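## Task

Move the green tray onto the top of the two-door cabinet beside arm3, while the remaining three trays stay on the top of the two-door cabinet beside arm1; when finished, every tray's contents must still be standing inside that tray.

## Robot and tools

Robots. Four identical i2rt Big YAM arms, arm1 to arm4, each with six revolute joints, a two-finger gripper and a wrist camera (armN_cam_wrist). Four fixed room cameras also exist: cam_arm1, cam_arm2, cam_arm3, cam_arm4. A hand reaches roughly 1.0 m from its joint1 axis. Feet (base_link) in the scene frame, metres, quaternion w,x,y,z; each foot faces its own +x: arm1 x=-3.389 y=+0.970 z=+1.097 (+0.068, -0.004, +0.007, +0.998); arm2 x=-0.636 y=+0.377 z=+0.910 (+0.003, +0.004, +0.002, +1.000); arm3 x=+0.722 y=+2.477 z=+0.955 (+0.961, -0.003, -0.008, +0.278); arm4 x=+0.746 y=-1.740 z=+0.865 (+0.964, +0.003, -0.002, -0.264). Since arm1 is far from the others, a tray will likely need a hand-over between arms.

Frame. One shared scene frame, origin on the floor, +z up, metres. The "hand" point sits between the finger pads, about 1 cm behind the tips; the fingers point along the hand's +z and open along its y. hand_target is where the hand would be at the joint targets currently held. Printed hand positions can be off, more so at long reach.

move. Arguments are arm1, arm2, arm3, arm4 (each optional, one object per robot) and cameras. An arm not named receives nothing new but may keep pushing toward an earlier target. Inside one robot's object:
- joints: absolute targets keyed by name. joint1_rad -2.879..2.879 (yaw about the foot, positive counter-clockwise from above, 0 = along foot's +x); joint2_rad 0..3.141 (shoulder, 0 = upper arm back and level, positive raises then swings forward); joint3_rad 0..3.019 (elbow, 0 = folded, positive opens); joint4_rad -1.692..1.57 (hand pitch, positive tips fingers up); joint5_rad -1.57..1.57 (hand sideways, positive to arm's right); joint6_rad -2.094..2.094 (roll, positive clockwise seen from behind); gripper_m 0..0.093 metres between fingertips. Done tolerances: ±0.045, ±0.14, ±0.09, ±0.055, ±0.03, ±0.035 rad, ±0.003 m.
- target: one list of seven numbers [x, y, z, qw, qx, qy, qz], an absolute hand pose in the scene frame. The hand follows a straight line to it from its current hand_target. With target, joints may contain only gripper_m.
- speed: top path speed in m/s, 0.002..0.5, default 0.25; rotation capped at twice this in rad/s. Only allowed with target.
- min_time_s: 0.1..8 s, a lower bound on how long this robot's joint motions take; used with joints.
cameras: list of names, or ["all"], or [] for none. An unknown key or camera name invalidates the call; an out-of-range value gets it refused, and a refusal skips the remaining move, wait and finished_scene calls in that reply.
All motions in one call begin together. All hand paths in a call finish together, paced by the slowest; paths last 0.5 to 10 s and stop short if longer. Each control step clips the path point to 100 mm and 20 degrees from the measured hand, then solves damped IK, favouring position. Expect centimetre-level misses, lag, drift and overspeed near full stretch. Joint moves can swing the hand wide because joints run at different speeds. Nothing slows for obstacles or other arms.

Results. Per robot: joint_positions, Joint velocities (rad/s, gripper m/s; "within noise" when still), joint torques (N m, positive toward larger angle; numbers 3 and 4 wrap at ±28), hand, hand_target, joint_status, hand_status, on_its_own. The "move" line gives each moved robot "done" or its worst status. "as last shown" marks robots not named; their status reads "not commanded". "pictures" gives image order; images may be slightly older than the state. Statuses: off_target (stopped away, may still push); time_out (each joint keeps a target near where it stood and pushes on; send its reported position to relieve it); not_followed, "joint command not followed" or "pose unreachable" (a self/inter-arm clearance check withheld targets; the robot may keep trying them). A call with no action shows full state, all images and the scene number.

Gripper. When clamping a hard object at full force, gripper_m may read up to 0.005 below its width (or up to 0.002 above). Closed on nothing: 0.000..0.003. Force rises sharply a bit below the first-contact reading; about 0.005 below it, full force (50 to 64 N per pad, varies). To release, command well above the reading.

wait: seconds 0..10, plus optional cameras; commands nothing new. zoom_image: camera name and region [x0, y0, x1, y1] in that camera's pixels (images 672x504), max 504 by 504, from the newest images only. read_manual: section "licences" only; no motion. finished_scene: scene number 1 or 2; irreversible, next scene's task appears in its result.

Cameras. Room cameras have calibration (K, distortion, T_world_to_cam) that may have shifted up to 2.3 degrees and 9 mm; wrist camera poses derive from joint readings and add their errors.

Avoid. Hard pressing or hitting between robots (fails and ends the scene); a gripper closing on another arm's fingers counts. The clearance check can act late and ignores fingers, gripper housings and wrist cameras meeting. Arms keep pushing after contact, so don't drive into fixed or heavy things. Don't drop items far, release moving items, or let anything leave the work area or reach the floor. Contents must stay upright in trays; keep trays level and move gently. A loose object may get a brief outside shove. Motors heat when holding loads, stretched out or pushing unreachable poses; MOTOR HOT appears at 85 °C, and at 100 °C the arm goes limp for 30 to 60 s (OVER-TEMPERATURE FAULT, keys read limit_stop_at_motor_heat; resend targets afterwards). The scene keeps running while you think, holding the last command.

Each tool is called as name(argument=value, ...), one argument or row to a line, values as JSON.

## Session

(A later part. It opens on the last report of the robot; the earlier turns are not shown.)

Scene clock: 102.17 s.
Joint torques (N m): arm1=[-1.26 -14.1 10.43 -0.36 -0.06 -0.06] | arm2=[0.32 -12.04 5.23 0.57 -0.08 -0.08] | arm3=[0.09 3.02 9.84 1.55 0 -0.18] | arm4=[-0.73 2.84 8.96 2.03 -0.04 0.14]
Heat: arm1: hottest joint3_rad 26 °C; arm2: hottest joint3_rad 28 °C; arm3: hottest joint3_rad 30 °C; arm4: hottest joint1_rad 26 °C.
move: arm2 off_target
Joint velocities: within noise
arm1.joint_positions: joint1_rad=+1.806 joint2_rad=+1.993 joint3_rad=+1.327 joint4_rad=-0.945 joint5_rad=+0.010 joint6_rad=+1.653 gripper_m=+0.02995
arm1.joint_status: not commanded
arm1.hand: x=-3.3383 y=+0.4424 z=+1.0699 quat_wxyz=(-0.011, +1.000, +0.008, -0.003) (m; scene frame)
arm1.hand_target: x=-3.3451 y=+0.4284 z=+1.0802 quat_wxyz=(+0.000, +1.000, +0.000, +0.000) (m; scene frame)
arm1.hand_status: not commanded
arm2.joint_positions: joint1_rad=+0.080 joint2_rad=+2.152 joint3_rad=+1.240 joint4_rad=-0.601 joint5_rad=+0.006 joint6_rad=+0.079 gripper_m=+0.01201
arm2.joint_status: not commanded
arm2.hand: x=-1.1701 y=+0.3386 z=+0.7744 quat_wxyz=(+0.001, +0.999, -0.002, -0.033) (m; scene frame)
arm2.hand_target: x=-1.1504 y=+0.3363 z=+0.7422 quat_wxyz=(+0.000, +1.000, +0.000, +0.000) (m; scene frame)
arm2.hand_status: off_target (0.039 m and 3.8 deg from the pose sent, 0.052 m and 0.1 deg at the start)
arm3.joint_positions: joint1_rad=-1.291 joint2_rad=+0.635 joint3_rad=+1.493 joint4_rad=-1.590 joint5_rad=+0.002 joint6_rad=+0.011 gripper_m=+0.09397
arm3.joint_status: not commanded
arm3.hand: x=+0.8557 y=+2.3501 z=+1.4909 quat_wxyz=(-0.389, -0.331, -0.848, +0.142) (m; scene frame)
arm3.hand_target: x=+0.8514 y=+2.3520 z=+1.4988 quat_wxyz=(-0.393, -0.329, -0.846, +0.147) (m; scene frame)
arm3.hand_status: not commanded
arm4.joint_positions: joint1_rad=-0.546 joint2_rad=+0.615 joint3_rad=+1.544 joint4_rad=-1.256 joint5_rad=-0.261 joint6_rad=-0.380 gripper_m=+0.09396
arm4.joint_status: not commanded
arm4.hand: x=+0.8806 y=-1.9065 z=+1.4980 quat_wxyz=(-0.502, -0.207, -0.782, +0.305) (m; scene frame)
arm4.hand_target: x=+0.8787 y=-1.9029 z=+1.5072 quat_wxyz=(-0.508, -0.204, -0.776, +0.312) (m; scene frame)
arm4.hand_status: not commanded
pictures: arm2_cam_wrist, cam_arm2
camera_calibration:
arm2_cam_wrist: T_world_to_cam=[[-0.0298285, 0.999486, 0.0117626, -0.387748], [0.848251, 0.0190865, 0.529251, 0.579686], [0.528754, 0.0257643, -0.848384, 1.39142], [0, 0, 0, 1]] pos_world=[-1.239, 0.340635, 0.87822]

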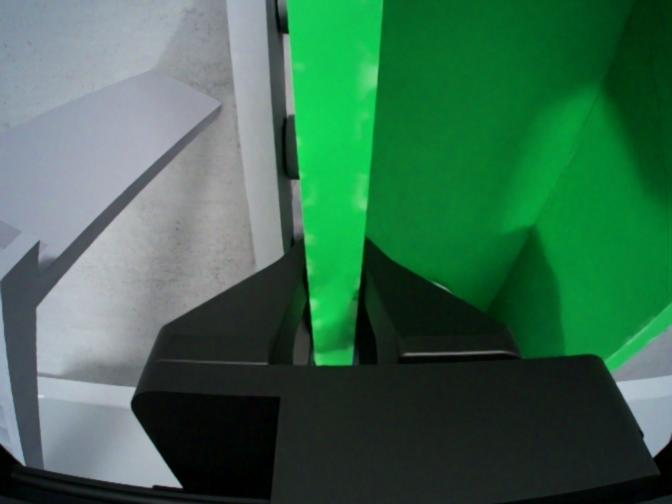

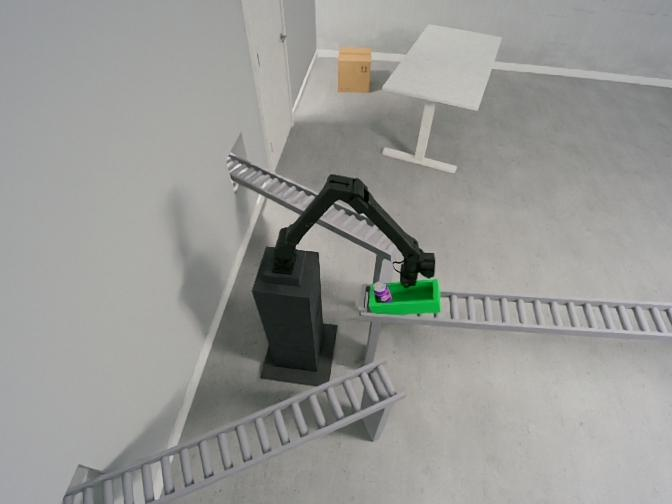

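move(
  arm2={"target":[-1.15,0.336,0.725,0,1,0,0.0],"speed":0.06},
)

move(
  arm2={"joints":{"gripper_m":0.015},"min_time_s":1},
)

move(
  arm2={"joints":{"gripper_m":0.042},"min_time_s":0.5},
  cameras=["arm2_cam_wrist","cam_arm2"],
)

zoom_image(
  camera="cam_arm2",
  region=[340, 220, 500, 350],
)

Scene clock: 103.73 s.
Joint torques (N m): arm1=[-1.26 -14.1 10.43 -0.36 -0.06 -0.06] | arm2=[0.32 -12.69 4.21 0.1 -0.12 -0.08] | arm3=[0.32 2.78 9.84 1.58 -0.02 -0.17] | arm4=[-0.73 2.78 8.96 2.03 -0.05 0.14]
Heat: arm1: hottest joint3_rad 27 °C; arm2: hottest joint2_rad 28 °C; arm3: hottest joint3_rad 30 °C; arm4: hottest joint3_rad 27 °C.
move: arm2 off_target
Joint velocities: within noise
arm1, arm3, arm4: as last shown
arm2.joint_positions: joint1_rad=+0.080 joint2_rad=+2.184 joint3_rad=+1.254 joint4_rad=-0.558 joint5_rad=+0.008 joint6_rad=+0.079 gripper_m=+0.01201
arm2.joint_status: not commanded
arm2.hand: x=-1.1793 y=+0.3382 z=+0.7617 quat_wxyz=(+0.001, +0.999, -0.002, -0.045) (m; scene frame)
arm2.hand_target: x=-1.1489 y=+0.3364 z=+0.7279 quat_wxyz=(+0.000, +1.000, +0.000, +0.000) (m; scene frame)
arm2.hand_status: off_target (0.047 m and 5.2 deg from the pose sent, 0.053 m and 3.8 deg at the start)
pictures: none

Scene clock: 104.60 s.
Joint torques (N m): arm1=[-1.26 -14.1 10.43 -0.38 -0.06 -0.06] | arm2=[0.32 -16.73 4.67 0.29 -0.01 -0.07] | arm3=[0.26 2.9 9.84 1.55 -0.02 -0.18] | arm4=[-0.73 2.84 8.96 2.04 -0.05 0.14]
Heat: arm1: hottest joint3_rad 27 °C; arm2: hottest joint2_rad 28 °C; arm3: hottest joint3_rad 30 °C; arm4: hottest joint3_rad 27 °C.
move: arm2 done
Joint velocities: within noise
arm1, arm3, arm4: as last shown
arm2.joint_positions: joint1_rad=+0.080 joint2_rad=+2.242 joint3_rad=+1.237 joint4_rad=-0.568 joint5_rad=+0.005 joint6_rad=+0.079 gripper_m=+0.01495
arm2.joint_status: all done
arm2.hand: x=-1.1504 y=+0.3397 z=+0.7281 quat_wxyz=(-0.001, +1.000, -0.002, -0.003) (m; scene frame)
arm2.hand_target: x=-1.1487 y=+0.3364 z=+0.7277 quat_wxyz=(+0.000, +1.000, +0.000, +0.000) (m; scene frame)
arm2.hand_status: not commanded
pictures: none

Scene clock: 105.20 s.
Joint torques (N m): arm1=[-1.26 -14.1 10.43 -0.36 -0.06 -0.06] | arm2=[0.32 -16.56 4.68 0.28 -0.01 -0.07] | arm3=[0.21 2.96 9.83 1.55 -0.02 -0.18] | arm4=[-0.73 2.78 8.96 2.03 -0.05 0.14]
Heat: arm1: hottest joint3_rad 27 °C; arm2: hottest joint2_rad 28 °C; arm3: hottest joint3_rad 30 °C; arm4: hottest joint3_rad 27 °C.
move: arm2 done
Joint velocities: within noise
arm1, arm3, arm4: as last shown
arm2.joint_positions: joint1_rad=+0.080 joint2_rad=+2.242 joint3_rad=+1.237 joint4_rad=-0.568 joint5_rad=+0.005 joint6_rad=+0.079 gripper_m=+0.04184
arm2.joint_status: all done
arm2.hand: x=-1.1504 y=+0.3397 z=+0.7281 quat_wxyz=(-0.001, +1.000, -0.002, -0.003) (m; scene frame)
arm2.hand_target: x=-1.1487 y=+0.3364 z=+0.7277 quat_wxyz=(+0.000, +1.000, +0.000, +0.000) (m; scene frame)
arm2.hand_status: not commanded
pictures: arm2_cam_wrist, cam_arm2
camera_calibration:
arm2_cam_wrist: T_world_to_cam=[[-0.0307783, 0.999443, 0.012933, -0.389668], [0.814885, 0.0175978, 0.579355, 0.513148], [0.578805, 0.0283705, -0.814973, 1.37408], [0, 0, 0, 1]] pos_world=[-1.22548, 0.341437, 0.827586]

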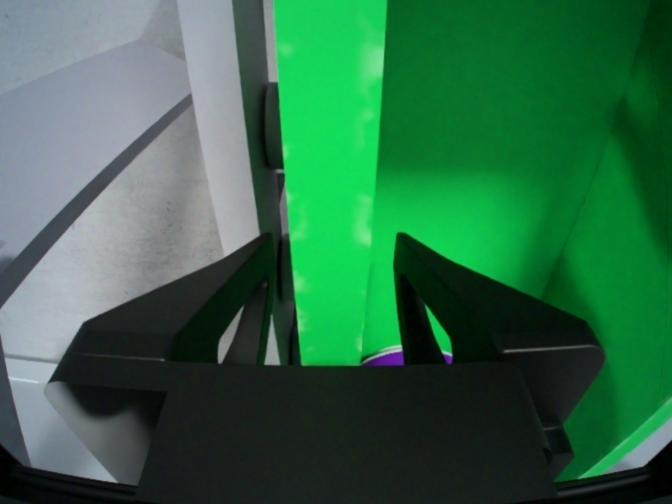

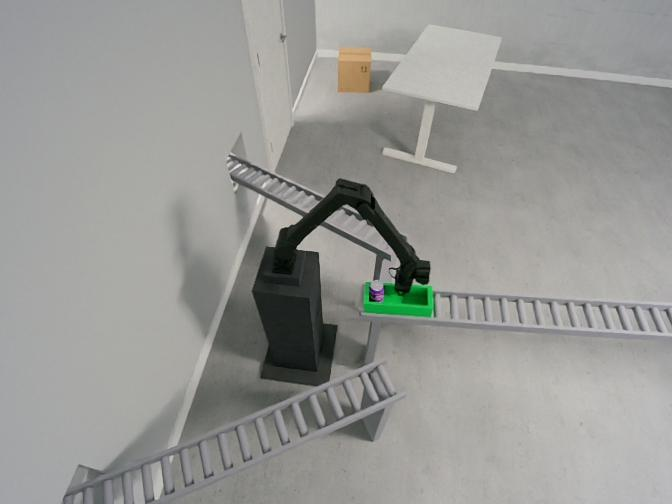

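Scaled by 3.150 from the camera's 672x504 image, which has a finer 960x720 frame.

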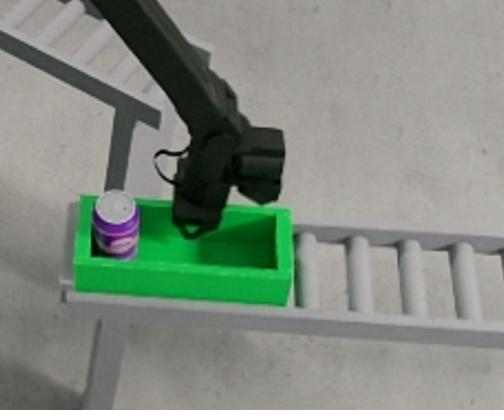

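move(
  arm2={"target":[-1.15,0.337,0.75,0,1,0,0.0],"speed":0.06},
)

move(
  arm2={"target":[-1.128,0.337,0.742,0,1,0,0.0],"speed":0.04},
  cameras=["arm2_cam_wrist","cam_arm2"],
)

zoom_image(
  camera="cam_arm2",
  region=[340, 220, 500, 350],
)

Scene clock: 106.83 s.
Joint torques (N m): arm1=[-1.26 -14.15 10.43 -0.36 -0.06 -0.06] | arm2=[0.21 -17.67 4.59 0.17 -0.02 -0.09] | arm3=[0.15 2.84 9.78 1.5 -0.01 -0.18] | arm4=[-0.73 2.78 8.96 2.03 -0.05 0.14]
Heat: arm1: hottest joint3_rad 27 °C; arm2: hottest joint2_rad 28 °C; arm3: hottest joint3_rad 30 °C; arm4: hottest joint3_rad 27 °C.
move: arm2 done
Joint velocities: within noise
arm1, arm3, arm4: as last shown
arm2.joint_positions: joint1_rad=+0.080 joint2_rad=+2.212 joint3_rad=+1.237 joint4_rad=-0.608 joint5_rad=+0.005 joint6_rad=+0.079 gripper_m=+0.04193
arm2.joint_status: not commanded
arm2.hand: x=-1.1497 y=+0.3398 z=+0.7430 quat_wxyz=(-0.001, +1.000, -0.002, +0.002) (m; scene frame)
arm2.hand_target: x=-1.1499 y=+0.3370 z=+0.7498 quat_wxyz=(+0.000, +1.000, +0.000, +0.000) (m; scene frame)
arm2.hand_status: done (0.008 m and 0.4 deg from the pose sent, 0.022 m and 0.4 deg at the start)
pictures: none

Scene clock: 108.00 s.
Joint torques (N m): arm1=[-1.26 -14.15 10.43 -0.38 -0.06 -0.06] | arm2=[0.44 -17.14 3.93 0.68 -0.03 -0.05] | arm3=[0.44 2.84 9.81 1.54 -0.01 -0.18] | arm4=[-0.73 2.78 8.96 2.03 -0.04 0.14]
Heat: arm1: hottest joint3_rad 27 °C; arm2: hottest joint2_rad 28 °C; arm3: hottest joint3_rad 30 °C; arm4: hottest joint3_rad 27 °C.
move: arm2 done
Joint velocities: within noise
arm1, arm3, arm4: as last shown
arm2.joint_positions: joint1_rad=+0.081 joint2_rad=+2.202 joint3_rad=+1.169 joint4_rad=-0.568 joint5_rad=+0.005 joint6_rad=+0.079 gripper_m=+0.04193
arm2.joint_status: not commanded
arm2.hand: x=-1.1240 y=+0.3413 z=+0.7338 quat_wxyz=(-0.002, +1.000, -0.002, +0.011) (m; scene frame)
arm2.hand_target: x=-1.1279 y=+0.3370 z=+0.7419 quat_wxyz=(+0.000, +1.000, +0.000, +0.000) (m; scene frame)
arm2.hand_status: done (0.010 m and 1.3 deg from the pose sent, 0.022 m and 0.3 deg at the start)
pictures: arm2_cam_wrist, cam_arm2
camera_calibration:
arm2_cam_wrist: T_world_to_cam=[[-0.0320656, 0.999386, 0.0141107, -0.392791], [0.798185, 0.0171077, 0.60217, 0.452894], [0.601559, 0.0305719, -0.798243, 1.37589], [0, 0, 0, 1]] pos_world=[-1.20177, 0.342739, 0.831119]

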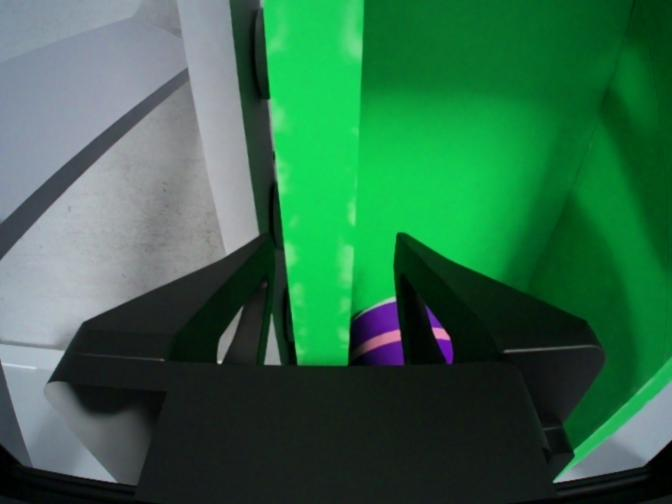

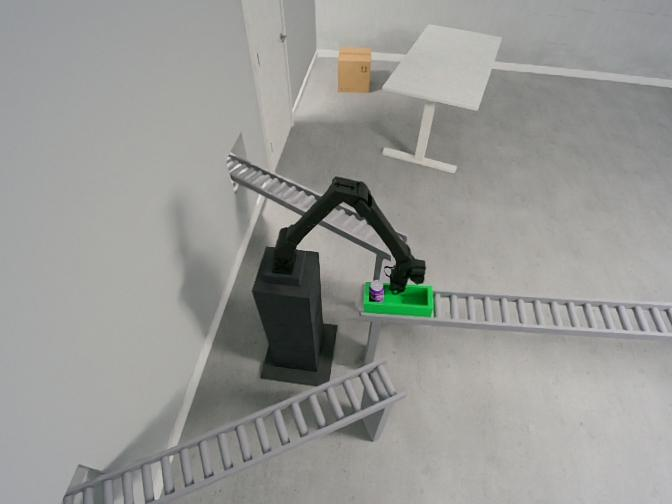

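Scaled by 3.150 from the camera's 672x504 image, which has a finer 960x720 frame.

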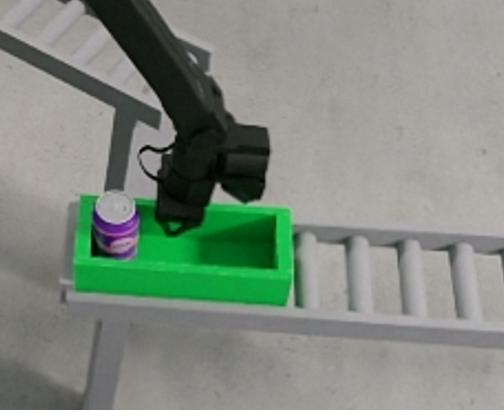

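move(
  arm2={"joints":{"gripper_m":0.0}},
)

move(
  arm2={"target":[-1.13,0.336,0.80,0,1,0,-0.01],"speed":0.06},
  cameras=["arm2_cam_wrist","cam_arm2"],
)

zoom_image(
  camera="cam_arm2",
  region=[340, 220, 500, 350],
)

Scene clock: 109.63 s.
Joint torques (N m): arm1=[-1.32 -14.1 10.43 -0.36 -0.06 -0.06] | arm2=[0.26 -17.44 3.96 0.68 0.03 -0.08] | arm3=[0.03 2.9 9.85 1.52 0 -0.19] | arm4=[-0.67 2.84 8.96 2.02 -0.05 0.14]
Heat: arm1: hottest joint3_rad 27 °C; arm2: hottest joint2_rad 28 °C; arm3: hottest joint3_rad 30 °C; arm4: hottest joint3_rad 27 °C.
move: arm2 off_target
Joint velocities: within noise
arm1, arm3, arm4: as last shown
arm2.joint_positions: joint1_rad=+0.083 joint2_rad=+2.202 joint3_rad=+1.169 joint4_rad=-0.566 joint5_rad=+0.003 joint6_rad=+0.081 gripper_m=+0.01201
arm2.joint_status: gripper_m off_target (ended at +0.01203, target +0.00000)
arm2.hand: x=-1.1242 y=+0.3400 z=+0.7339 quat_wxyz=(-0.001, +1.000, -0.002, +0.010) (m; scene frame)
arm2.hand_target: x=-1.1280 y=+0.3371 z=+0.7420 quat_wxyz=(+0.000, +1.000, +0.000, +0.000) (m; scene frame)
arm2.hand_status: not commanded
pictures: none

Scene clock: 111.20 s.
Joint torques (N m): arm1=[-1.26 -14.1 10.43 -0.36 -0.06 -0.06] | arm2=[0.44 -19.14 5.12 -0.16 0.18 -0.06] | arm3=[0.21 2.9 9.8 1.55 -0.01 -0.18] | arm4=[-0.73 2.78 8.98 2.03 -0.05 0.14]
Heat: arm1: hottest joint3_rad 27 °C; arm2: hottest joint2_rad 28 °C; arm3: hottest joint3_rad 30 °C; arm4: hottest joint3_rad 27 °C.
move: arm2 off_target
Joint velocities: within noise
arm1, arm3, arm4: as last shown
arm2.joint_positions: joint1_rad=+0.083 joint2_rad=+2.102 joint3_rad=+1.140 joint4_rad=-0.633 joint5_rad=+0.000 joint6_rad=+0.081 gripper_m=+0.01201
arm2.joint_status: not commanded
arm2.hand: x=-1.1199 y=+0.3398 z=+0.7751 quat_wxyz=(+0.001, +1.000, -0.002, +0.008) (m; scene frame)
arm2.hand_target: x=-1.1296 y=+0.3359 z=+0.7991 quat_wxyz=(+0.000, +1.000, +0.000, -0.010) (m; scene frame)
arm2.hand_status: off_target (0.027 m and 2.1 deg from the pose sent, 0.066 m and 2.3 deg at the start)
pictures: arm2_cam_wrist, cam_arm2
camera_calibration:
arm2_cam_wrist: T_world_to_cam=[[-0.0318163, 0.999454, 0.0089194, -0.387424], [0.801657, 0.0201879, 0.597443, 0.431371], [0.596937, 0.0261587, -0.801862, 1.40556], [0, 0, 0, 1]] pos_world=[-1.19717, 0.341736, 0.872803]

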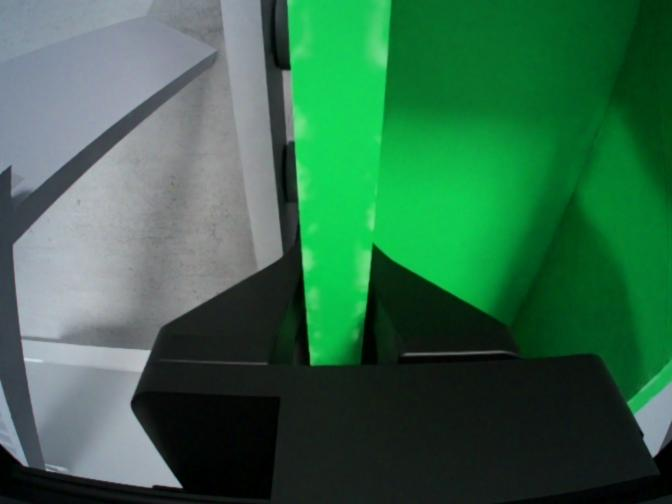

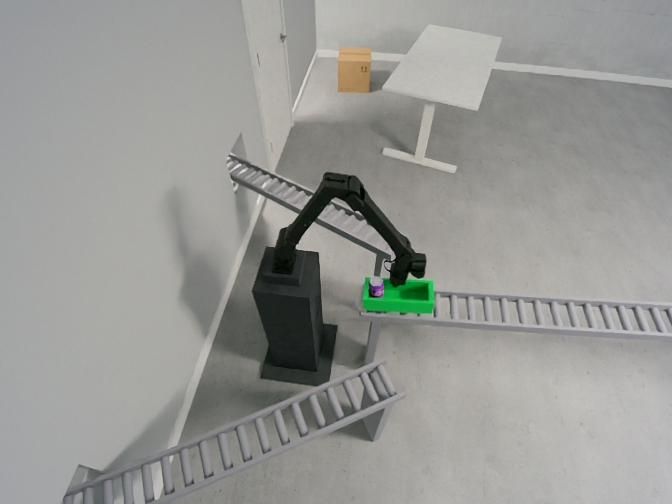

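Scaled by 3.150 from the camera's 672x504 image, which has a finer 960x720 frame.

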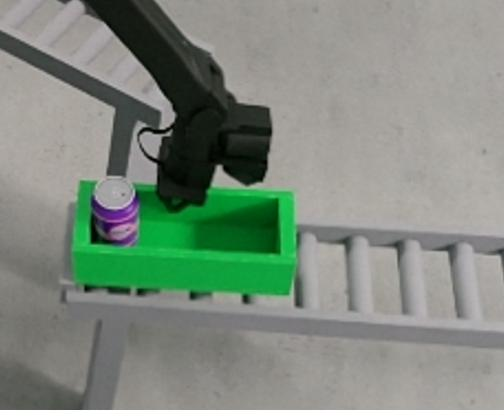

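move(
  arm2={"target":[-1.125,0.34,0.90,0,1,0,-0.005],"speed":0.1},
  cameras=["arm2_cam_wrist","cam_arm2"],
)

zoom_image(
  camera="cam_arm2",
  region=[340, 200, 500, 330],
)

Scene clock: 114.43 s.
Joint torques (N m): arm1=[-1.2 -14.1 10.43 -0.38 -0.06 -0.06] | arm2=[-0.15 -17.67 8.54 -0.29 0.16 -0.12] | arm3=[0.26 2.9 9.83 1.54 0 -0.19] | arm4=[-0.73 2.78 8.98 2.03 -0.05 0.14]
Heat: arm1: hottest joint3_rad 27 °C; arm2: hottest joint2_rad 28 °C; arm3: hottest joint3_rad 30 °C; arm4: hottest joint3_rad 27 °C.
move: arm2 off_target
Joint velocities: within noise
arm1.joint_positions: joint1_rad=+1.806 joint2_rad=+1.993 joint3_rad=+1.327 joint4_rad=-0.945 joint5_rad=+0.010 joint6_rad=+1.653 gripper_m=+0.02995
arm1.joint_status: not commanded
arm1.hand: x=-3.3383 y=+0.4424 z=+1.0699 quat_wxyz=(-0.011, +1.000, +0.008, -0.003) (m; scene frame)
arm1.hand_target: x=-3.3451 y=+0.4284 z=+1.0802 quat_wxyz=(+0.000, +1.000, +0.000, +0.000) (m; scene frame)
arm1.hand_status: not commanded
arm2.joint_positions: joint1_rad=+0.083 joint2_rad=+1.899 joint3_rad=+1.137 joint4_rad=-0.867 joint5_rad=+0.000 joint6_rad=+0.081 gripper_m=+0.01201
arm2.joint_status: not commanded
arm2.hand: x=-1.1047 y=+0.3412 z=+0.8695 quat_wxyz=(-0.001, +1.000, -0.002, +0.025) (m; scene frame)
arm2.hand_target: x=-1.1241 y=+0.3400 z=+0.8999 quat_wxyz=(+0.000, +1.000, +0.000, -0.005) (m; scene frame)
arm2.hand_status: off_target (0.037 m and 3.5 deg from the pose sent, 0.125 m and 1.5 deg at the start)
arm3.joint_positions: joint1_rad=-1.291 joint2_rad=+0.635 joint3_rad=+1.493 joint4_rad=-1.590 joint5_rad=+0.002 joint6_rad=+0.011 gripper_m=+0.09397
arm3.joint_status: not commanded
arm3.hand: x=+0.8557 y=+2.3501 z=+1.4909 quat_wxyz=(-0.389, -0.331, -0.848, +0.142) (m; scene frame)
arm3.hand_target: x=+0.8514 y=+2.3520 z=+1.4988 quat_wxyz=(-0.393, -0.329, -0.846, +0.147) (m; scene frame)
arm3.hand_status: not commanded
arm4.joint_positions: joint1_rad=-0.546 joint2_rad=+0.615 joint3_rad=+1.544 joint4_rad=-1.256 joint5_rad=-0.261 joint6_rad=-0.380 gripper_m=+0.09396
arm4.joint_status: not commanded
arm4.hand: x=+0.8806 y=-1.9065 z=+1.4980 quat_wxyz=(-0.502, -0.207, -0.782, +0.305) (m; scene frame)
arm4.hand_target: x=+0.8787 y=-1.9029 z=+1.5072 quat_wxyz=(-0.508, -0.204, -0.776, +0.312) (m; scene frame)
arm4.hand_status: not commanded
pictures: arm2_cam_wrist, cam_arm2
camera_calibration:
arm2_cam_wrist: T_world_to_cam=[[-0.0322356, 0.999425, 0.0105528, -0.391126], [0.780976, 0.0185979, 0.624285, 0.317129], [0.623729, 0.0283656, -0.781126, 1.48298], [0, 0, 0, 1]] pos_world=[-1.18526, 0.342937, 0.964543]

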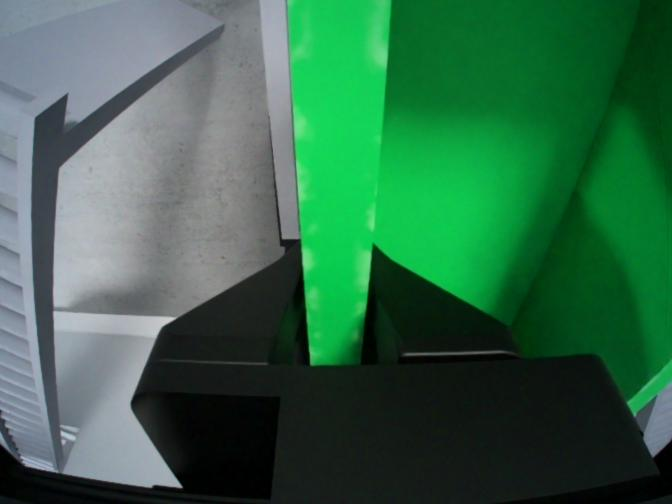

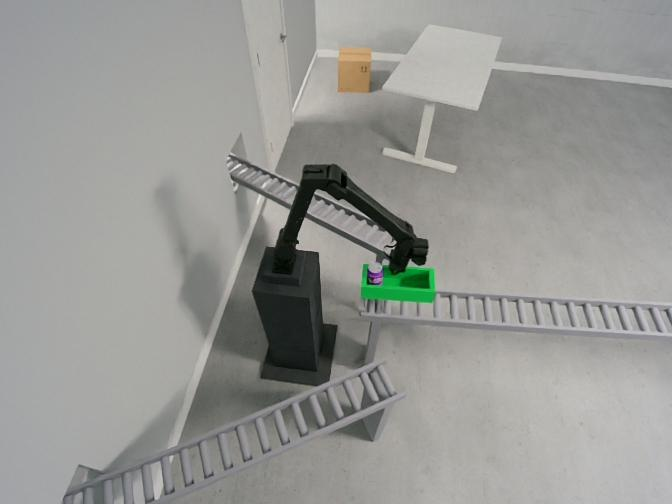

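Scaled by 3.150 from the camera's 672x504 image, which has a finer 960x720 frame.

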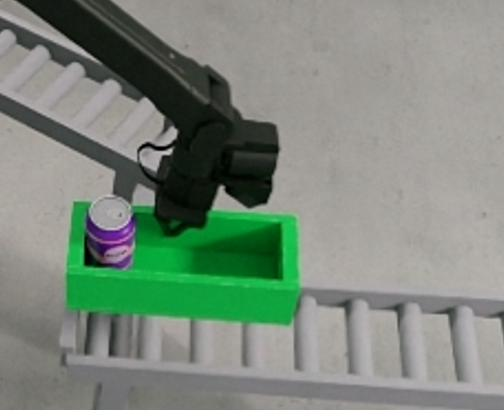

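move(
  arm2={"target":[-1.115,0.34,0.97,0,1,0,-0.015],"speed":0.12},
)

move(
  arm2={"joints":{"joint1_rad":-0.993,"joint6_rad":-1.52},"min_time_s":4},
  cameras=["arm2_cam_wrist","cam_arm2"],
)

zoom_image(
  camera="cam_arm2",
  region=[250, 280, 500, 480],
)

Scene clock: 116.70 s.
Joint torques (N m): arm1=[-1.2 -14.1 10.43 -0.36 -0.06 -0.06] | arm2=[0.09 -16.32 10.61 -0.29 0.21 -0.1] | arm3=[0.03 2.78 9.83 1.55 -0.02 -0.18] | arm4=[-0.73 2.84 8.96 2.02 -0.05 0.14]
Heat: arm1: hottest joint3_rad 27 °C; arm2: hottest joint2_rad 28 °C; arm3: hottest joint3_rad 30 °C; arm4: hottest joint3_rad 27 °C.
move: arm2 off_target
Joint velocities: within noise
arm1, arm3, arm4: as last shown
arm2.joint_positions: joint1_rad=+0.083 joint2_rad=+1.756 joint3_rad=+1.137 joint4_rad=-1.006 joint5_rad=+0.000 joint6_rad=+0.081 gripper_m=+0.01201
arm2.joint_status: not commanded
arm2.hand: x=-1.0902 y=+0.3425 z=+0.9344 quat_wxyz=(+0.000, +1.000, -0.002, +0.023) (m; scene frame)
arm2.hand_target: x=-1.1133 y=+0.3400 z=+0.9701 quat_wxyz=(+0.000, +1.000, +0.000, -0.015) (m; scene frame)
arm2.hand_status: off_target (0.043 m and 4.4 deg from the pose sent, 0.101 m and 4.6 deg at the start)
pictures: none

Scene clock: 121.47 s.
Joint torques (N m): arm1=[-1.26 -14.1 10.43 -0.38 -0.06 -0.06] | arm2=[-0.21 -16.26 10.52 0.09 0.18 -0.18] | arm3=[0.26 2.73 9.83 1.54 -0.01 -0.17] | arm4=[-0.73 2.84 8.96 2.03 -0.04 0.14]
Heat: arm1: hottest joint3_rad 27 °C; arm2: hottest joint2_rad 28 °C; arm3: hottest joint3_rad 30 °C; arm4: hottest joint3_rad 27 °C.
move: arm2 done
Joint velocities: within noise
arm1, arm3, arm4: as last shown
arm2.joint_positions: joint1_rad=-0.993 joint2_rad=+1.756 joint3_rad=+1.137 joint4_rad=-1.019 joint5_rad=-0.002 joint6_rad=-1.514 gripper_m=+0.01201
arm2.joint_status: all done
arm2.hand: x=-0.8805 y=+0.7582 z=+0.9317 quat_wxyz=(+0.033, +0.966, +0.255, +0.006) (m; scene frame)
arm2.hand_target: x=-0.8936 y=+0.7817 z=+0.9670 quat_wxyz=(-0.011, +0.966, +0.258, -0.005) (m; scene frame)
arm2.hand_status: not commanded
pictures: arm2_cam_wrist, cam_arm2
camera_calibration:
arm2_cam_wrist: T_world_to_cam=[[-0.522571, 0.850792, -0.0554346, -1.05886], [0.678932, 0.454577, 0.576551, -0.28042], [0.515724, 0.263652, -0.815179, 1.13813], [0, 0, 0, 1]] pos_world=[-0.949909, 0.728274, 1.03076]

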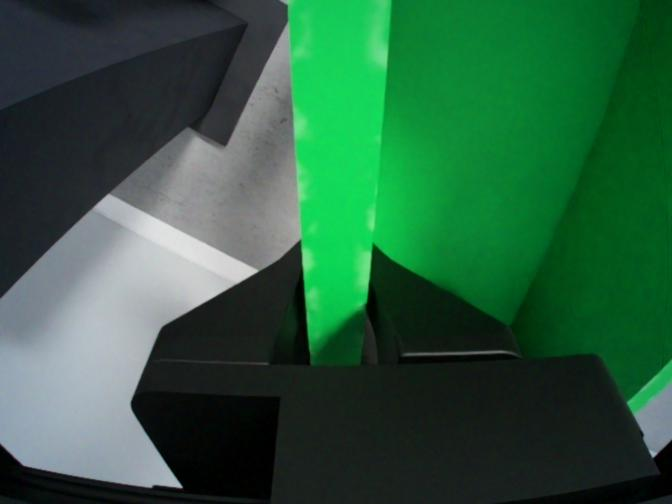

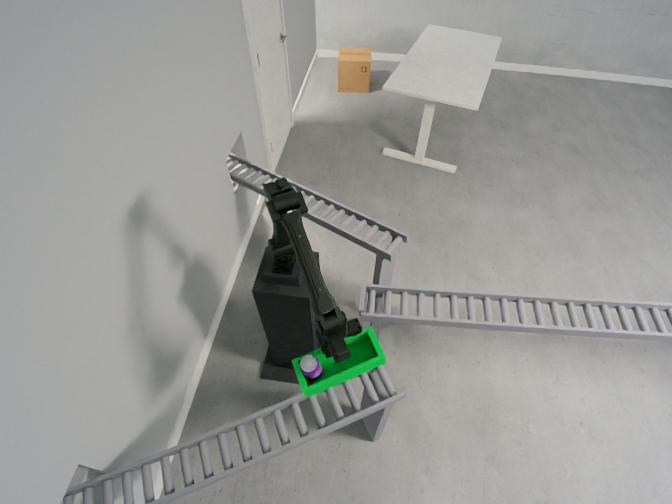

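Scaled by 2.016 from the camera's 672x504 image, which has a finer 960x720 frame.

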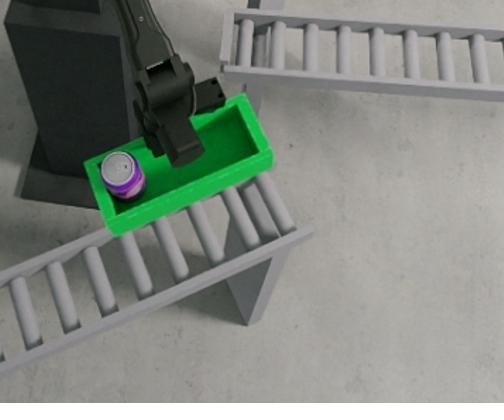

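move(
  arm2={"target":[-0.925,0.822,0.88,-0.035,0.966,0.258,-0.02],"speed":0.12},
  cameras=["cam_arm2"],
)

zoom_image(
  camera="cam_arm2",
  region=[270, 310, 430, 470],
)

Scene clock: 123.73 s.
Joint torques (N m): arm1=[-1.26 -14.1 10.43 -0.36 -0.06 -0.06] | arm2=[0.09 -16.5 11.28 0.77 0.08 -0.14] | arm3=[0.26 2.73 9.83 1.55 -0.01 -0.18] | arm4=[-0.73 2.78 8.98 2.03 -0.05 0.14]
Heat: arm1: hottest joint3_rad 27 °C; arm2: hottest joint2_rad 28 °C; arm3: hottest joint3_rad 30 °C; arm4: hottest joint3_rad 27 °C.
move: arm2 off_target
Joint velocities: within noise
arm1, arm3, arm4: as last shown
arm2.joint_positions: joint1_rad=-0.993 joint2_rad=+1.943 joint3_rad=+1.146 joint4_rad=-0.812 joint5_rad=-0.012 joint6_rad=-1.514 gripper_m=+0.01201
arm2.joint_status: not commanded
arm2.hand: x=-0.8978 y=+0.7803 z=+0.8485 quat_wxyz=(+0.020, +0.967, +0.255, -0.004) (m; scene frame)
arm2.hand_target: x=-0.9231 y=+0.8191 z=+0.8825 quat_wxyz=(-0.035, +0.965, +0.258, -0.020) (m; scene frame)
arm2.hand_status: off_target (0.059 m and 6.6 deg from the pose sent, 0.093 m and 8.3 deg at the start)
pictures: cam_arm2

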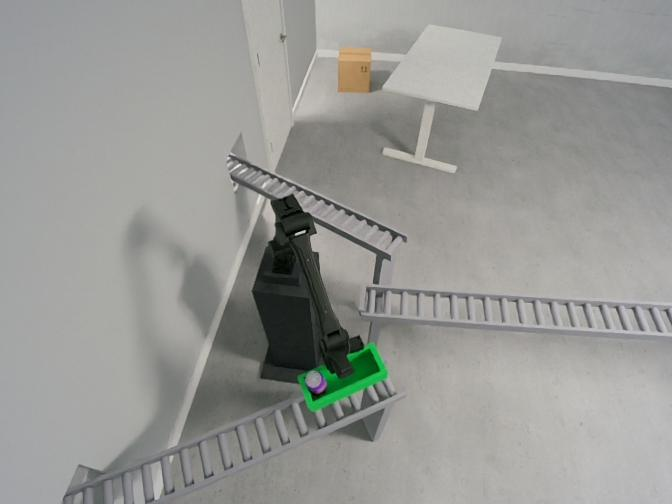

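Scaled by 3.150 from the camera's 672x504 image, which has a finer 960x720 frame.

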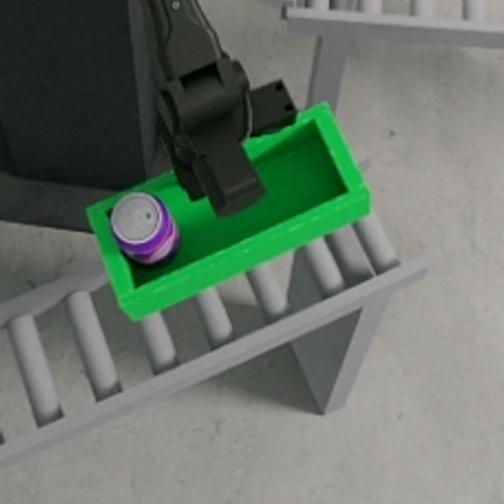

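move(
  arm2={"target":[-0.92,0.853,0.81,-0.055,0.966,0.258,-0.02],"speed":0.1},
  cameras=["cam_arm2"],
)

zoom_image(
  camera="cam_arm2",
  region=[270, 310, 430, 470],
)

Scene clock: 126.90 s.
Joint torques (N m): arm1=[-1.26 -14.1 10.43 -0.38 -0.06 -0.06] | arm2=[-0.62 -17.44 10.21 0.96 0.24 -0.15] | arm3=[0.26 2.84 9.8 1.52 -0.02 -0.17] | arm4=[-0.73 2.84 8.96 2.03 -0.05 0.14]
Heat: arm1: hottest joint3_rad 27 °C; arm2: hottest joint2_rad 29 °C; arm3: hottest joint3_rad 30 °C; arm4: hottest joint3_rad 27 °C.
move: arm2 off_target
Joint velocities: within noise
arm1, arm3, arm4: as last shown
arm2.joint_positions: joint1_rad=-1.022 joint2_rad=+2.097 joint3_rad=+1.174 joint4_rad=-0.645 joint5_rad=-0.008 joint6_rad=-1.546 gripper_m=+0.01201
arm2.joint_status: not commanded
arm2.hand: x=-0.8969 y=+0.8063 z=+0.7819 quat_wxyz=(+0.000, +0.967, +0.256, -0.008) (m; scene frame)
arm2.hand_target: x=-0.9182 y=+0.8503 z=+0.8130 quat_wxyz=(-0.055, +0.965, +0.257, -0.020) (m; scene frame)
arm2.hand_status: off_target (0.059 m and 6.4 deg from the pose sent, 0.085 m and 8.8 deg at the start)
pictures: cam_arm2

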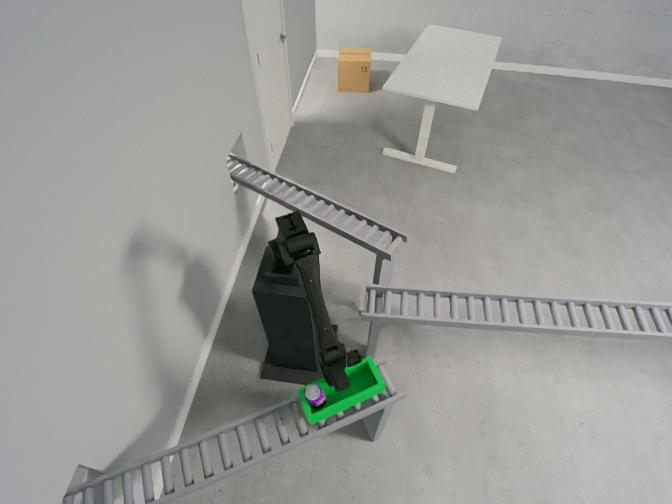

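Scaled by 3.150 from the camera's 672x504 image, which has a finer 960x720 frame.

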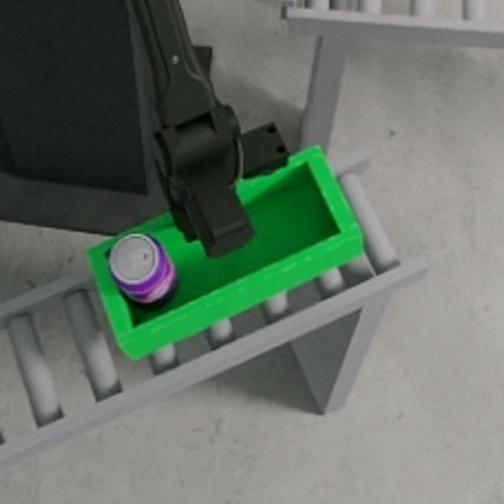

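move(
  arm2={"target":[-0.924,0.861,0.783,-0.055,0.966,0.256,-0.02],"speed":0.08},
  cameras=["cam_arm2"],
)

zoom_image(
  camera="cam_arm2",
  region=[270, 310, 430, 470],
)

Scene clock: 128.40 s.
Joint torques (N m): arm1=[-1.26 -14.15 10.43 -0.36 -0.06 -0.06] | arm2=[-0.73 -18.32 9.63 1.03 0.23 -0.16] | arm3=[0.21 2.78 9.81 1.52 -0.02 -0.18] | arm4=[-0.73 2.84 8.96 2.02 -0.04 0.14]
Heat: arm1: hottest joint3_rad 27 °C; arm2: hottest joint2_rad 29 °C; arm3: hottest joint3_rad 30 °C; arm4: hottest joint3_rad 27 °C.
move: arm2 off_target
Joint velocities: within noise
arm1, arm3, arm4: as last shown
arm2.joint_positions: joint1_rad=-1.022 joint2_rad=+2.171 joint3_rad=+1.209 joint4_rad=-0.606 joint5_rad=-0.008 joint6_rad=-1.546 gripper_m=+0.01201
arm2.joint_status: not commanded
arm2.hand: x=-0.9018 y=+0.8140 z=+0.7541 quat_wxyz=(+0.000, +0.967, +0.256, -0.008) (m; scene frame)
arm2.hand_target: x=-0.9223 y=+0.8585 z=+0.7859 quat_wxyz=(-0.055, +0.965, +0.255, -0.020) (m; scene frame)
arm2.hand_status: off_target (0.059 m and 6.4 deg from the pose sent, 0.061 m and 6.4 deg at the start)
pictures: cam_arm2

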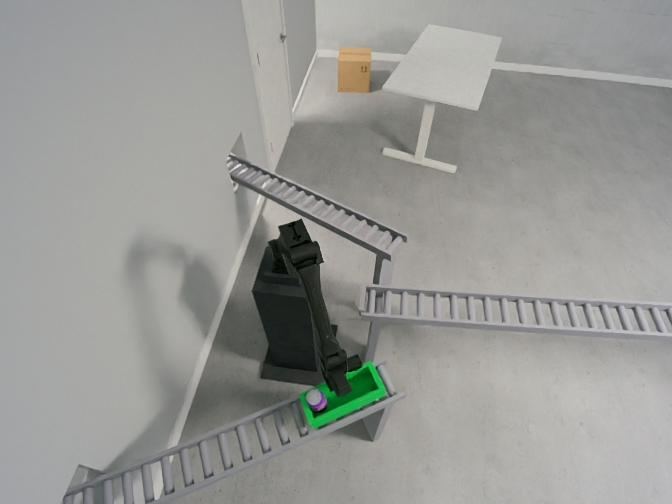

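Scaled by 3.150 from the camera's 672x504 image, which has a finer 960x720 frame.

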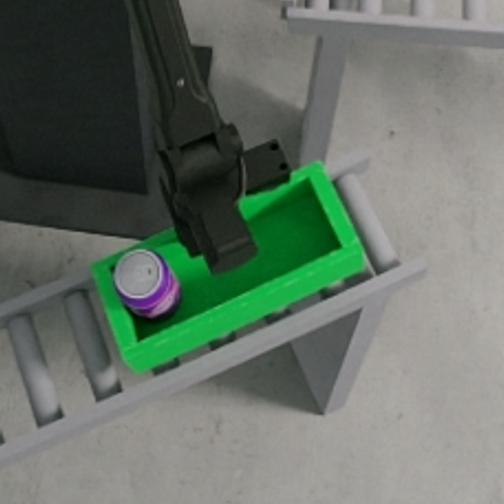

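move(
  arm2={"target":[-0.926,0.864,0.752,-0.052,0.9685,0.247,-0.02],"speed":0.08},
  cameras=["cam_arm2","arm2_cam_wrist"],
)

zoom_image(
  camera="cam_arm2",
  region=[270, 310, 430, 470],
)

Scene clock: 129.97 s.
Joint torques (N m): arm1=[-1.26 -14.15 10.43 -0.36 -0.06 -0.06] | arm2=[-0.73 -18.84 9.01 0.92 0.18 -0.02] | arm3=[0.26 2.73 9.83 1.55 -0.01 -0.19] | arm4=[-0.73 2.78 8.96 2.03 -0.05 0.14]
Heat: arm1: hottest joint3_rad 27 °C; arm2: hottest joint2_rad 29 °C; arm3: hottest joint3_rad 30 °C; arm4: hottest joint3_rad 27 °C.
move: arm2 off_target
Joint velocities: within noise
arm1, arm3, arm4: as last shown
arm2.joint_positions: joint1_rad=-1.022 joint2_rad=+2.244 joint3_rad=+1.237 joint4_rad=-0.563 joint5_rad=-0.008 joint6_rad=-1.542 gripper_m=+0.01201
arm2.joint_status: not commanded
arm2.hand: x=-0.9041 y=+0.8173 z=+0.7237 quat_wxyz=(+0.002, +0.967, +0.255, -0.008) (m; scene frame)
arm2.hand_target: x=-0.9244 y=+0.8618 z=+0.7548 quat_wxyz=(-0.052, +0.968, +0.247, -0.020) (m; scene frame)
arm2.hand_status: off_target (0.059 m and 6.4 deg from the pose sent, 0.056 m and 6.2 deg at the start)
pictures: arm2_cam_wrist, cam_arm2
camera_calibration:
arm2_cam_wrist: T_world_to_cam=[[-0.522178, 0.852745, 0.0124966, -1.18339], [0.703673, 0.422522, 0.571243, -0.118999], [0.481845, 0.307084, -0.820686, 0.903036], [0, 0, 0, 1]] pos_world=[-0.969326, 0.7821, 0.823874]

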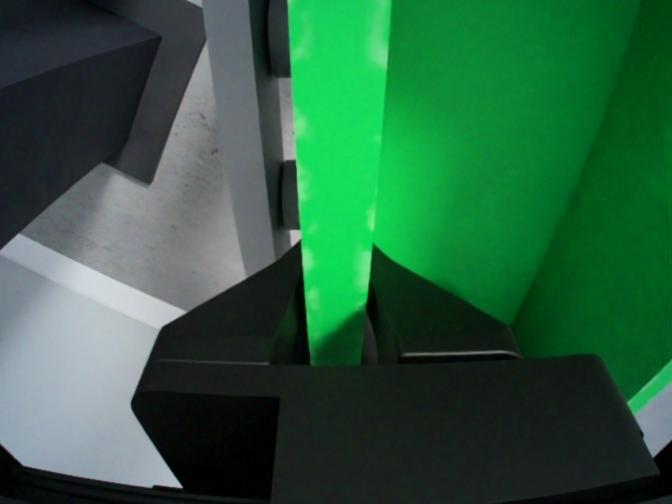

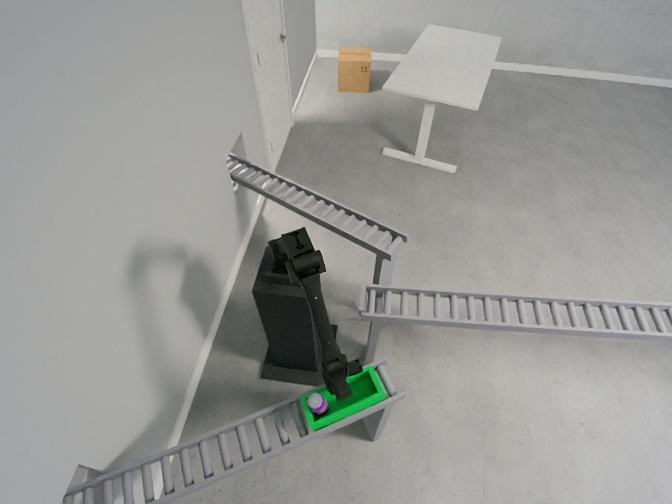

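Scaled by 3.150 from the camera's 672x504 image, which has a finer 960x720 frame.

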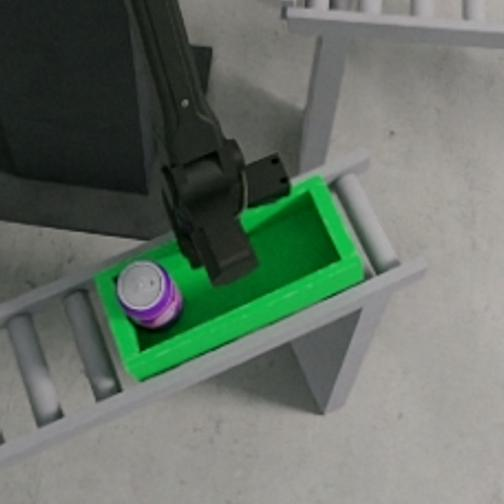

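move(
  arm2={"target":[-0.923,0.858,0.73,-0.05,0.9685,0.247,-0.02],"speed":0.06},
  cameras=["cam_arm2","arm2_cam_wrist"],
)

zoom_image(
  camera="cam_arm2",
  region=[270, 310, 430, 470],
)

Scene clock: 131.53 s.
Joint torques (N m): arm1=[-1.26 -14.1 10.43 -0.36 -0.06 -0.06] | arm2=[-0.67 -16.79 8.32 1.57 -0.1 0] | arm3=[0.26 2.73 9.78 1.54 0 -0.18] | arm4=[-0.73 2.84 8.96 2.03 -0.05 0.14]
Heat: arm1: hottest joint3_rad 28 °C; arm2: hottest joint2_rad 29 °C; arm3: hottest joint3_rad 30 °C; arm4: hottest joint3_rad 27 °C.
move: arm2 off_target
Joint velocities: within noise
arm1, arm3, arm4: as last shown
arm2.joint_positions: joint1_rad=-1.022 joint2_rad=+2.255 joint3_rad=+1.237 joint4_rad=-0.535 joint5_rad=-0.001 joint6_rad=-1.543 gripper_m=+0.01201
arm2.joint_status: not commanded
arm2.hand: x=-0.9048 y=+0.8209 z=+0.7185 quat_wxyz=(-0.008, +0.967, +0.255, -0.007) (m; scene frame)
arm2.hand_target: x=-0.9220 y=+0.8565 z=+0.7323 quat_wxyz=(-0.050, +0.968, +0.247, -0.020) (m; scene frame)
arm2.hand_status: off_target (0.043 m and 5.2 deg from the pose sent, 0.045 m and 6.1 deg at the start)
pictures: arm2_cam_wrist, cam_arm2
camera_calibration:
arm2_cam_wrist: T_world_to_cam=[[-0.522944, 0.851849, 0.0297034, -1.1991], [0.704841, 0.412575, 0.577045, -0.112021], [0.479301, 0.322699, -0.816172, 0.879661], [0, 0, 0, 1]] pos_world=[-0.969729, 0.783808, 0.818213]

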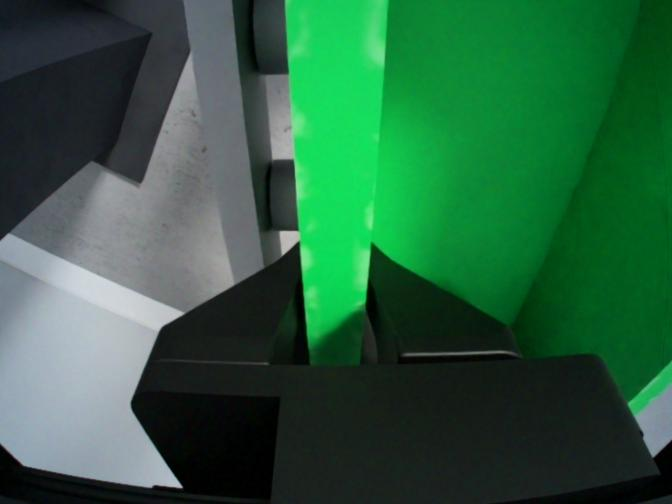

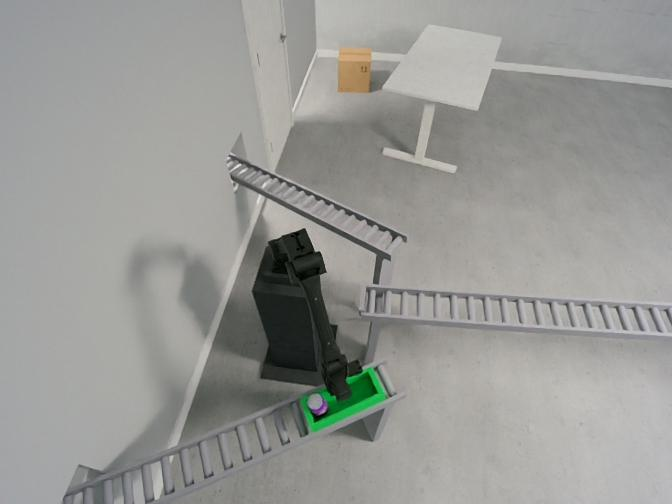

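Scaled by 3.150 from the camera's 672x504 image, which has a finer 960x720 frame.

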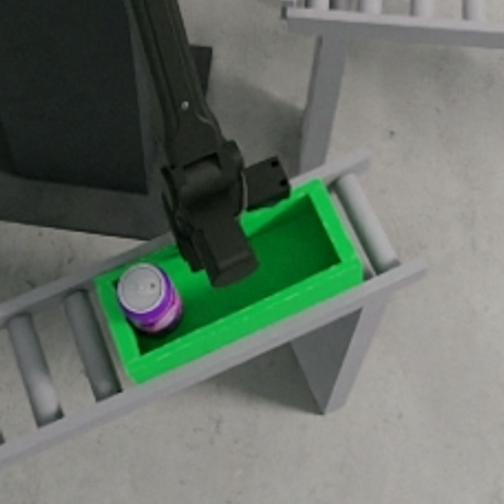

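move(
  arm2={"target":[-0.922,0.854,0.775,-0.05,0.9685,0.247,-0.02],"speed":0.08},
)

move(
  arm2={"target":[-0.920,0.849,0.727,-0.045,0.9685,0.247,-0.02],"speed":0.06},
  cameras=["cam_arm2","arm2_cam_wrist"],
)

zoom_image(
  camera="cam_arm2",
  region=[270, 310, 430, 470],
)

Scene clock: 133.40 s.
Joint torques (N m): arm1=[-1.26 -14.1 10.43 -0.36 -0.06 -0.06] | arm2=[-0.44 -21.07 6.79 0.46 0.11 -0.02] | arm3=[0.21 2.73 9.84 1.51 0 -0.17] | arm4=[-0.73 2.78 8.96 2.03 -0.05 0.14]
Heat: arm1: hottest joint3_rad 28 °C; arm2: hottest joint2_rad 29 °C; arm3: hottest joint3_rad 30 °C; arm4: hottest joint3_rad 27 °C.
move: arm2 off_target
Joint velocities: within noise
arm1.joint_positions: joint1_rad=+1.806 joint2_rad=+1.993 joint3_rad=+1.327 joint4_rad=-0.945 joint5_rad=+0.010 joint6_rad=+1.653 gripper_m=+0.02995
arm1.joint_status: not commanded
arm1.hand: x=-3.3383 y=+0.4424 z=+1.0699 quat_wxyz=(-0.011, +1.000, +0.008, -0.003) (m; scene frame)
arm1.hand_target: x=-3.3451 y=+0.4284 z=+1.0802 quat_wxyz=(+0.000, +1.000, +0.000, +0.000) (m; scene frame)
arm1.hand_status: not commanded
arm2.joint_positions: joint1_rad=-1.022 joint2_rad=+2.219 joint3_rad=+1.237 joint4_rad=-0.575 joint5_rad=-0.007 joint6_rad=-1.538 gripper_m=+0.01201
arm2.joint_status: not commanded
arm2.hand: x=-0.9063 y=+0.8215 z=+0.7360 quat_wxyz=(-0.005, +0.967, +0.253, -0.009) (m; scene frame)
arm2.hand_target: x=-0.9213 y=+0.8525 z=+0.7751 quat_wxyz=(-0.050, +0.968, +0.247, -0.020) (m; scene frame)
arm2.hand_status: off_target (0.053 m and 5.4 deg from the pose sent, 0.068 m and 5.2 deg at the start)
arm3.joint_positions: joint1_rad=-1.291 joint2_rad=+0.635 joint3_rad=+1.493 joint4_rad=-1.590 joint5_rad=+0.002 joint6_rad=+0.011 gripper_m=+0.09397
arm3.joint_status: not commanded
arm3.hand: x=+0.8557 y=+2.3501 z=+1.4909 quat_wxyz=(-0.389, -0.331, -0.848, +0.142) (m; scene frame)
arm3.hand_target: x=+0.8514 y=+2.3520 z=+1.4988 quat_wxyz=(-0.393, -0.329, -0.846, +0.147) (m; scene frame)
arm3.hand_status: not commanded
arm4.joint_positions: joint1_rad=-0.546 joint2_rad=+0.615 joint3_rad=+1.544 joint4_rad=-1.256 joint5_rad=-0.261 joint6_rad=-0.380 gripper_m=+0.09396
arm4.joint_status: not commanded
arm4.hand: x=+0.8806 y=-1.9065 z=+1.4980 quat_wxyz=(-0.502, -0.207, -0.782, +0.305) (m; scene frame)
arm4.hand_target: x=+0.8787 y=-1.9029 z=+1.5072 quat_wxyz=(-0.508, -0.204, -0.776, +0.312) (m; scene frame)
arm4.hand_status: not commanded
pictures: none

Scene clock: 134.70 s.
Joint torques (N m): arm1=[-1.26 -14.15 10.43 -0.36 -0.06 -0.06] | arm2=[-0.44 -16.91 6.93 1.77 -0.25 0.03] | arm3=[0.21 2.84 9.81 1.51 -0.01 -0.19] | arm4=[-0.73 2.84 8.96 2.03 -0.05 0.14]
Heat: arm1: hottest joint3_rad 28 °C; arm2: hottest joint2_rad 29 °C; arm3: hottest joint3_rad 30 °C; arm4: hottest joint3_rad 27 °C.
move: arm2 off_target
Joint velocities: within noise
arm1, arm3, arm4: as last shown
arm2.joint_positions: joint1_rad=-1.022 joint2_rad=+2.256 joint3_rad=+1.237 joint4_rad=-0.532 joint5_rad=+0.001 joint6_rad=-1.544 gripper_m=+0.01201
arm2.joint_status: not commanded
arm2.hand: x=-0.9049 y=+0.8214 z=+0.7181 quat_wxyz=(-0.009, +0.967, +0.255, -0.006) (m; scene frame)
arm2.hand_target: x=-0.9195 y=+0.8481 z=+0.7285 quat_wxyz=(-0.045, +0.968, +0.247, -0.020) (m; scene frame)
arm2.hand_status: off_target (0.033 m and 4.5 deg from the pose sent, 0.032 m and 4.8 deg at the start)
pictures: arm2_cam_wrist, cam_arm2
camera_calibration:
arm2_cam_wrist: T_world_to_cam=[[-0.523261, 0.851586, 0.0315955, -1.20096], [0.704673, 0.411545, 0.577985, -0.111871], [0.479202, 0.324702, -0.815435, 0.876971], [0, 0, 0, 1]] pos_world=[-0.96983, 0.784008, 0.817718]

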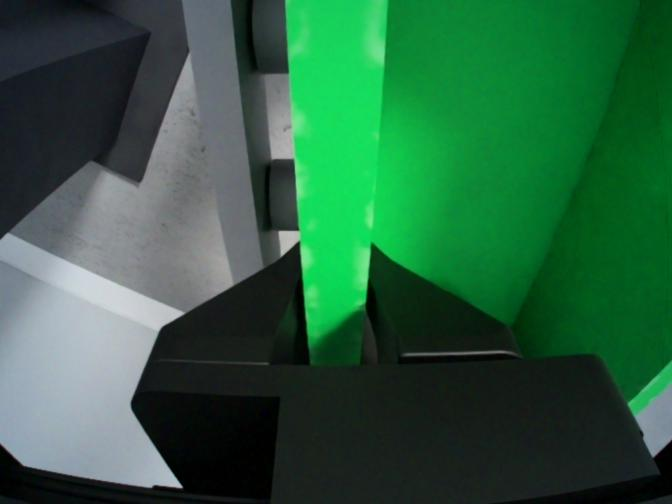

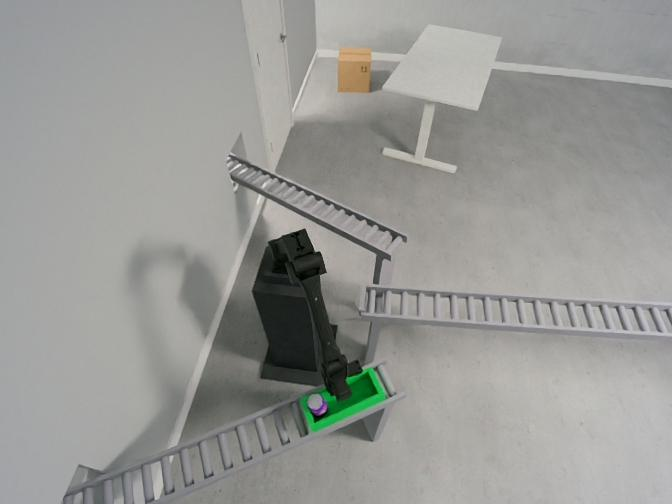

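Scaled by 3.150 from the camera's 672x504 image, which has a finer 960x720 frame.

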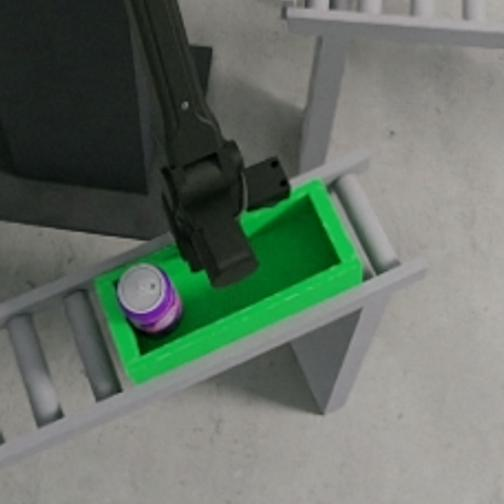

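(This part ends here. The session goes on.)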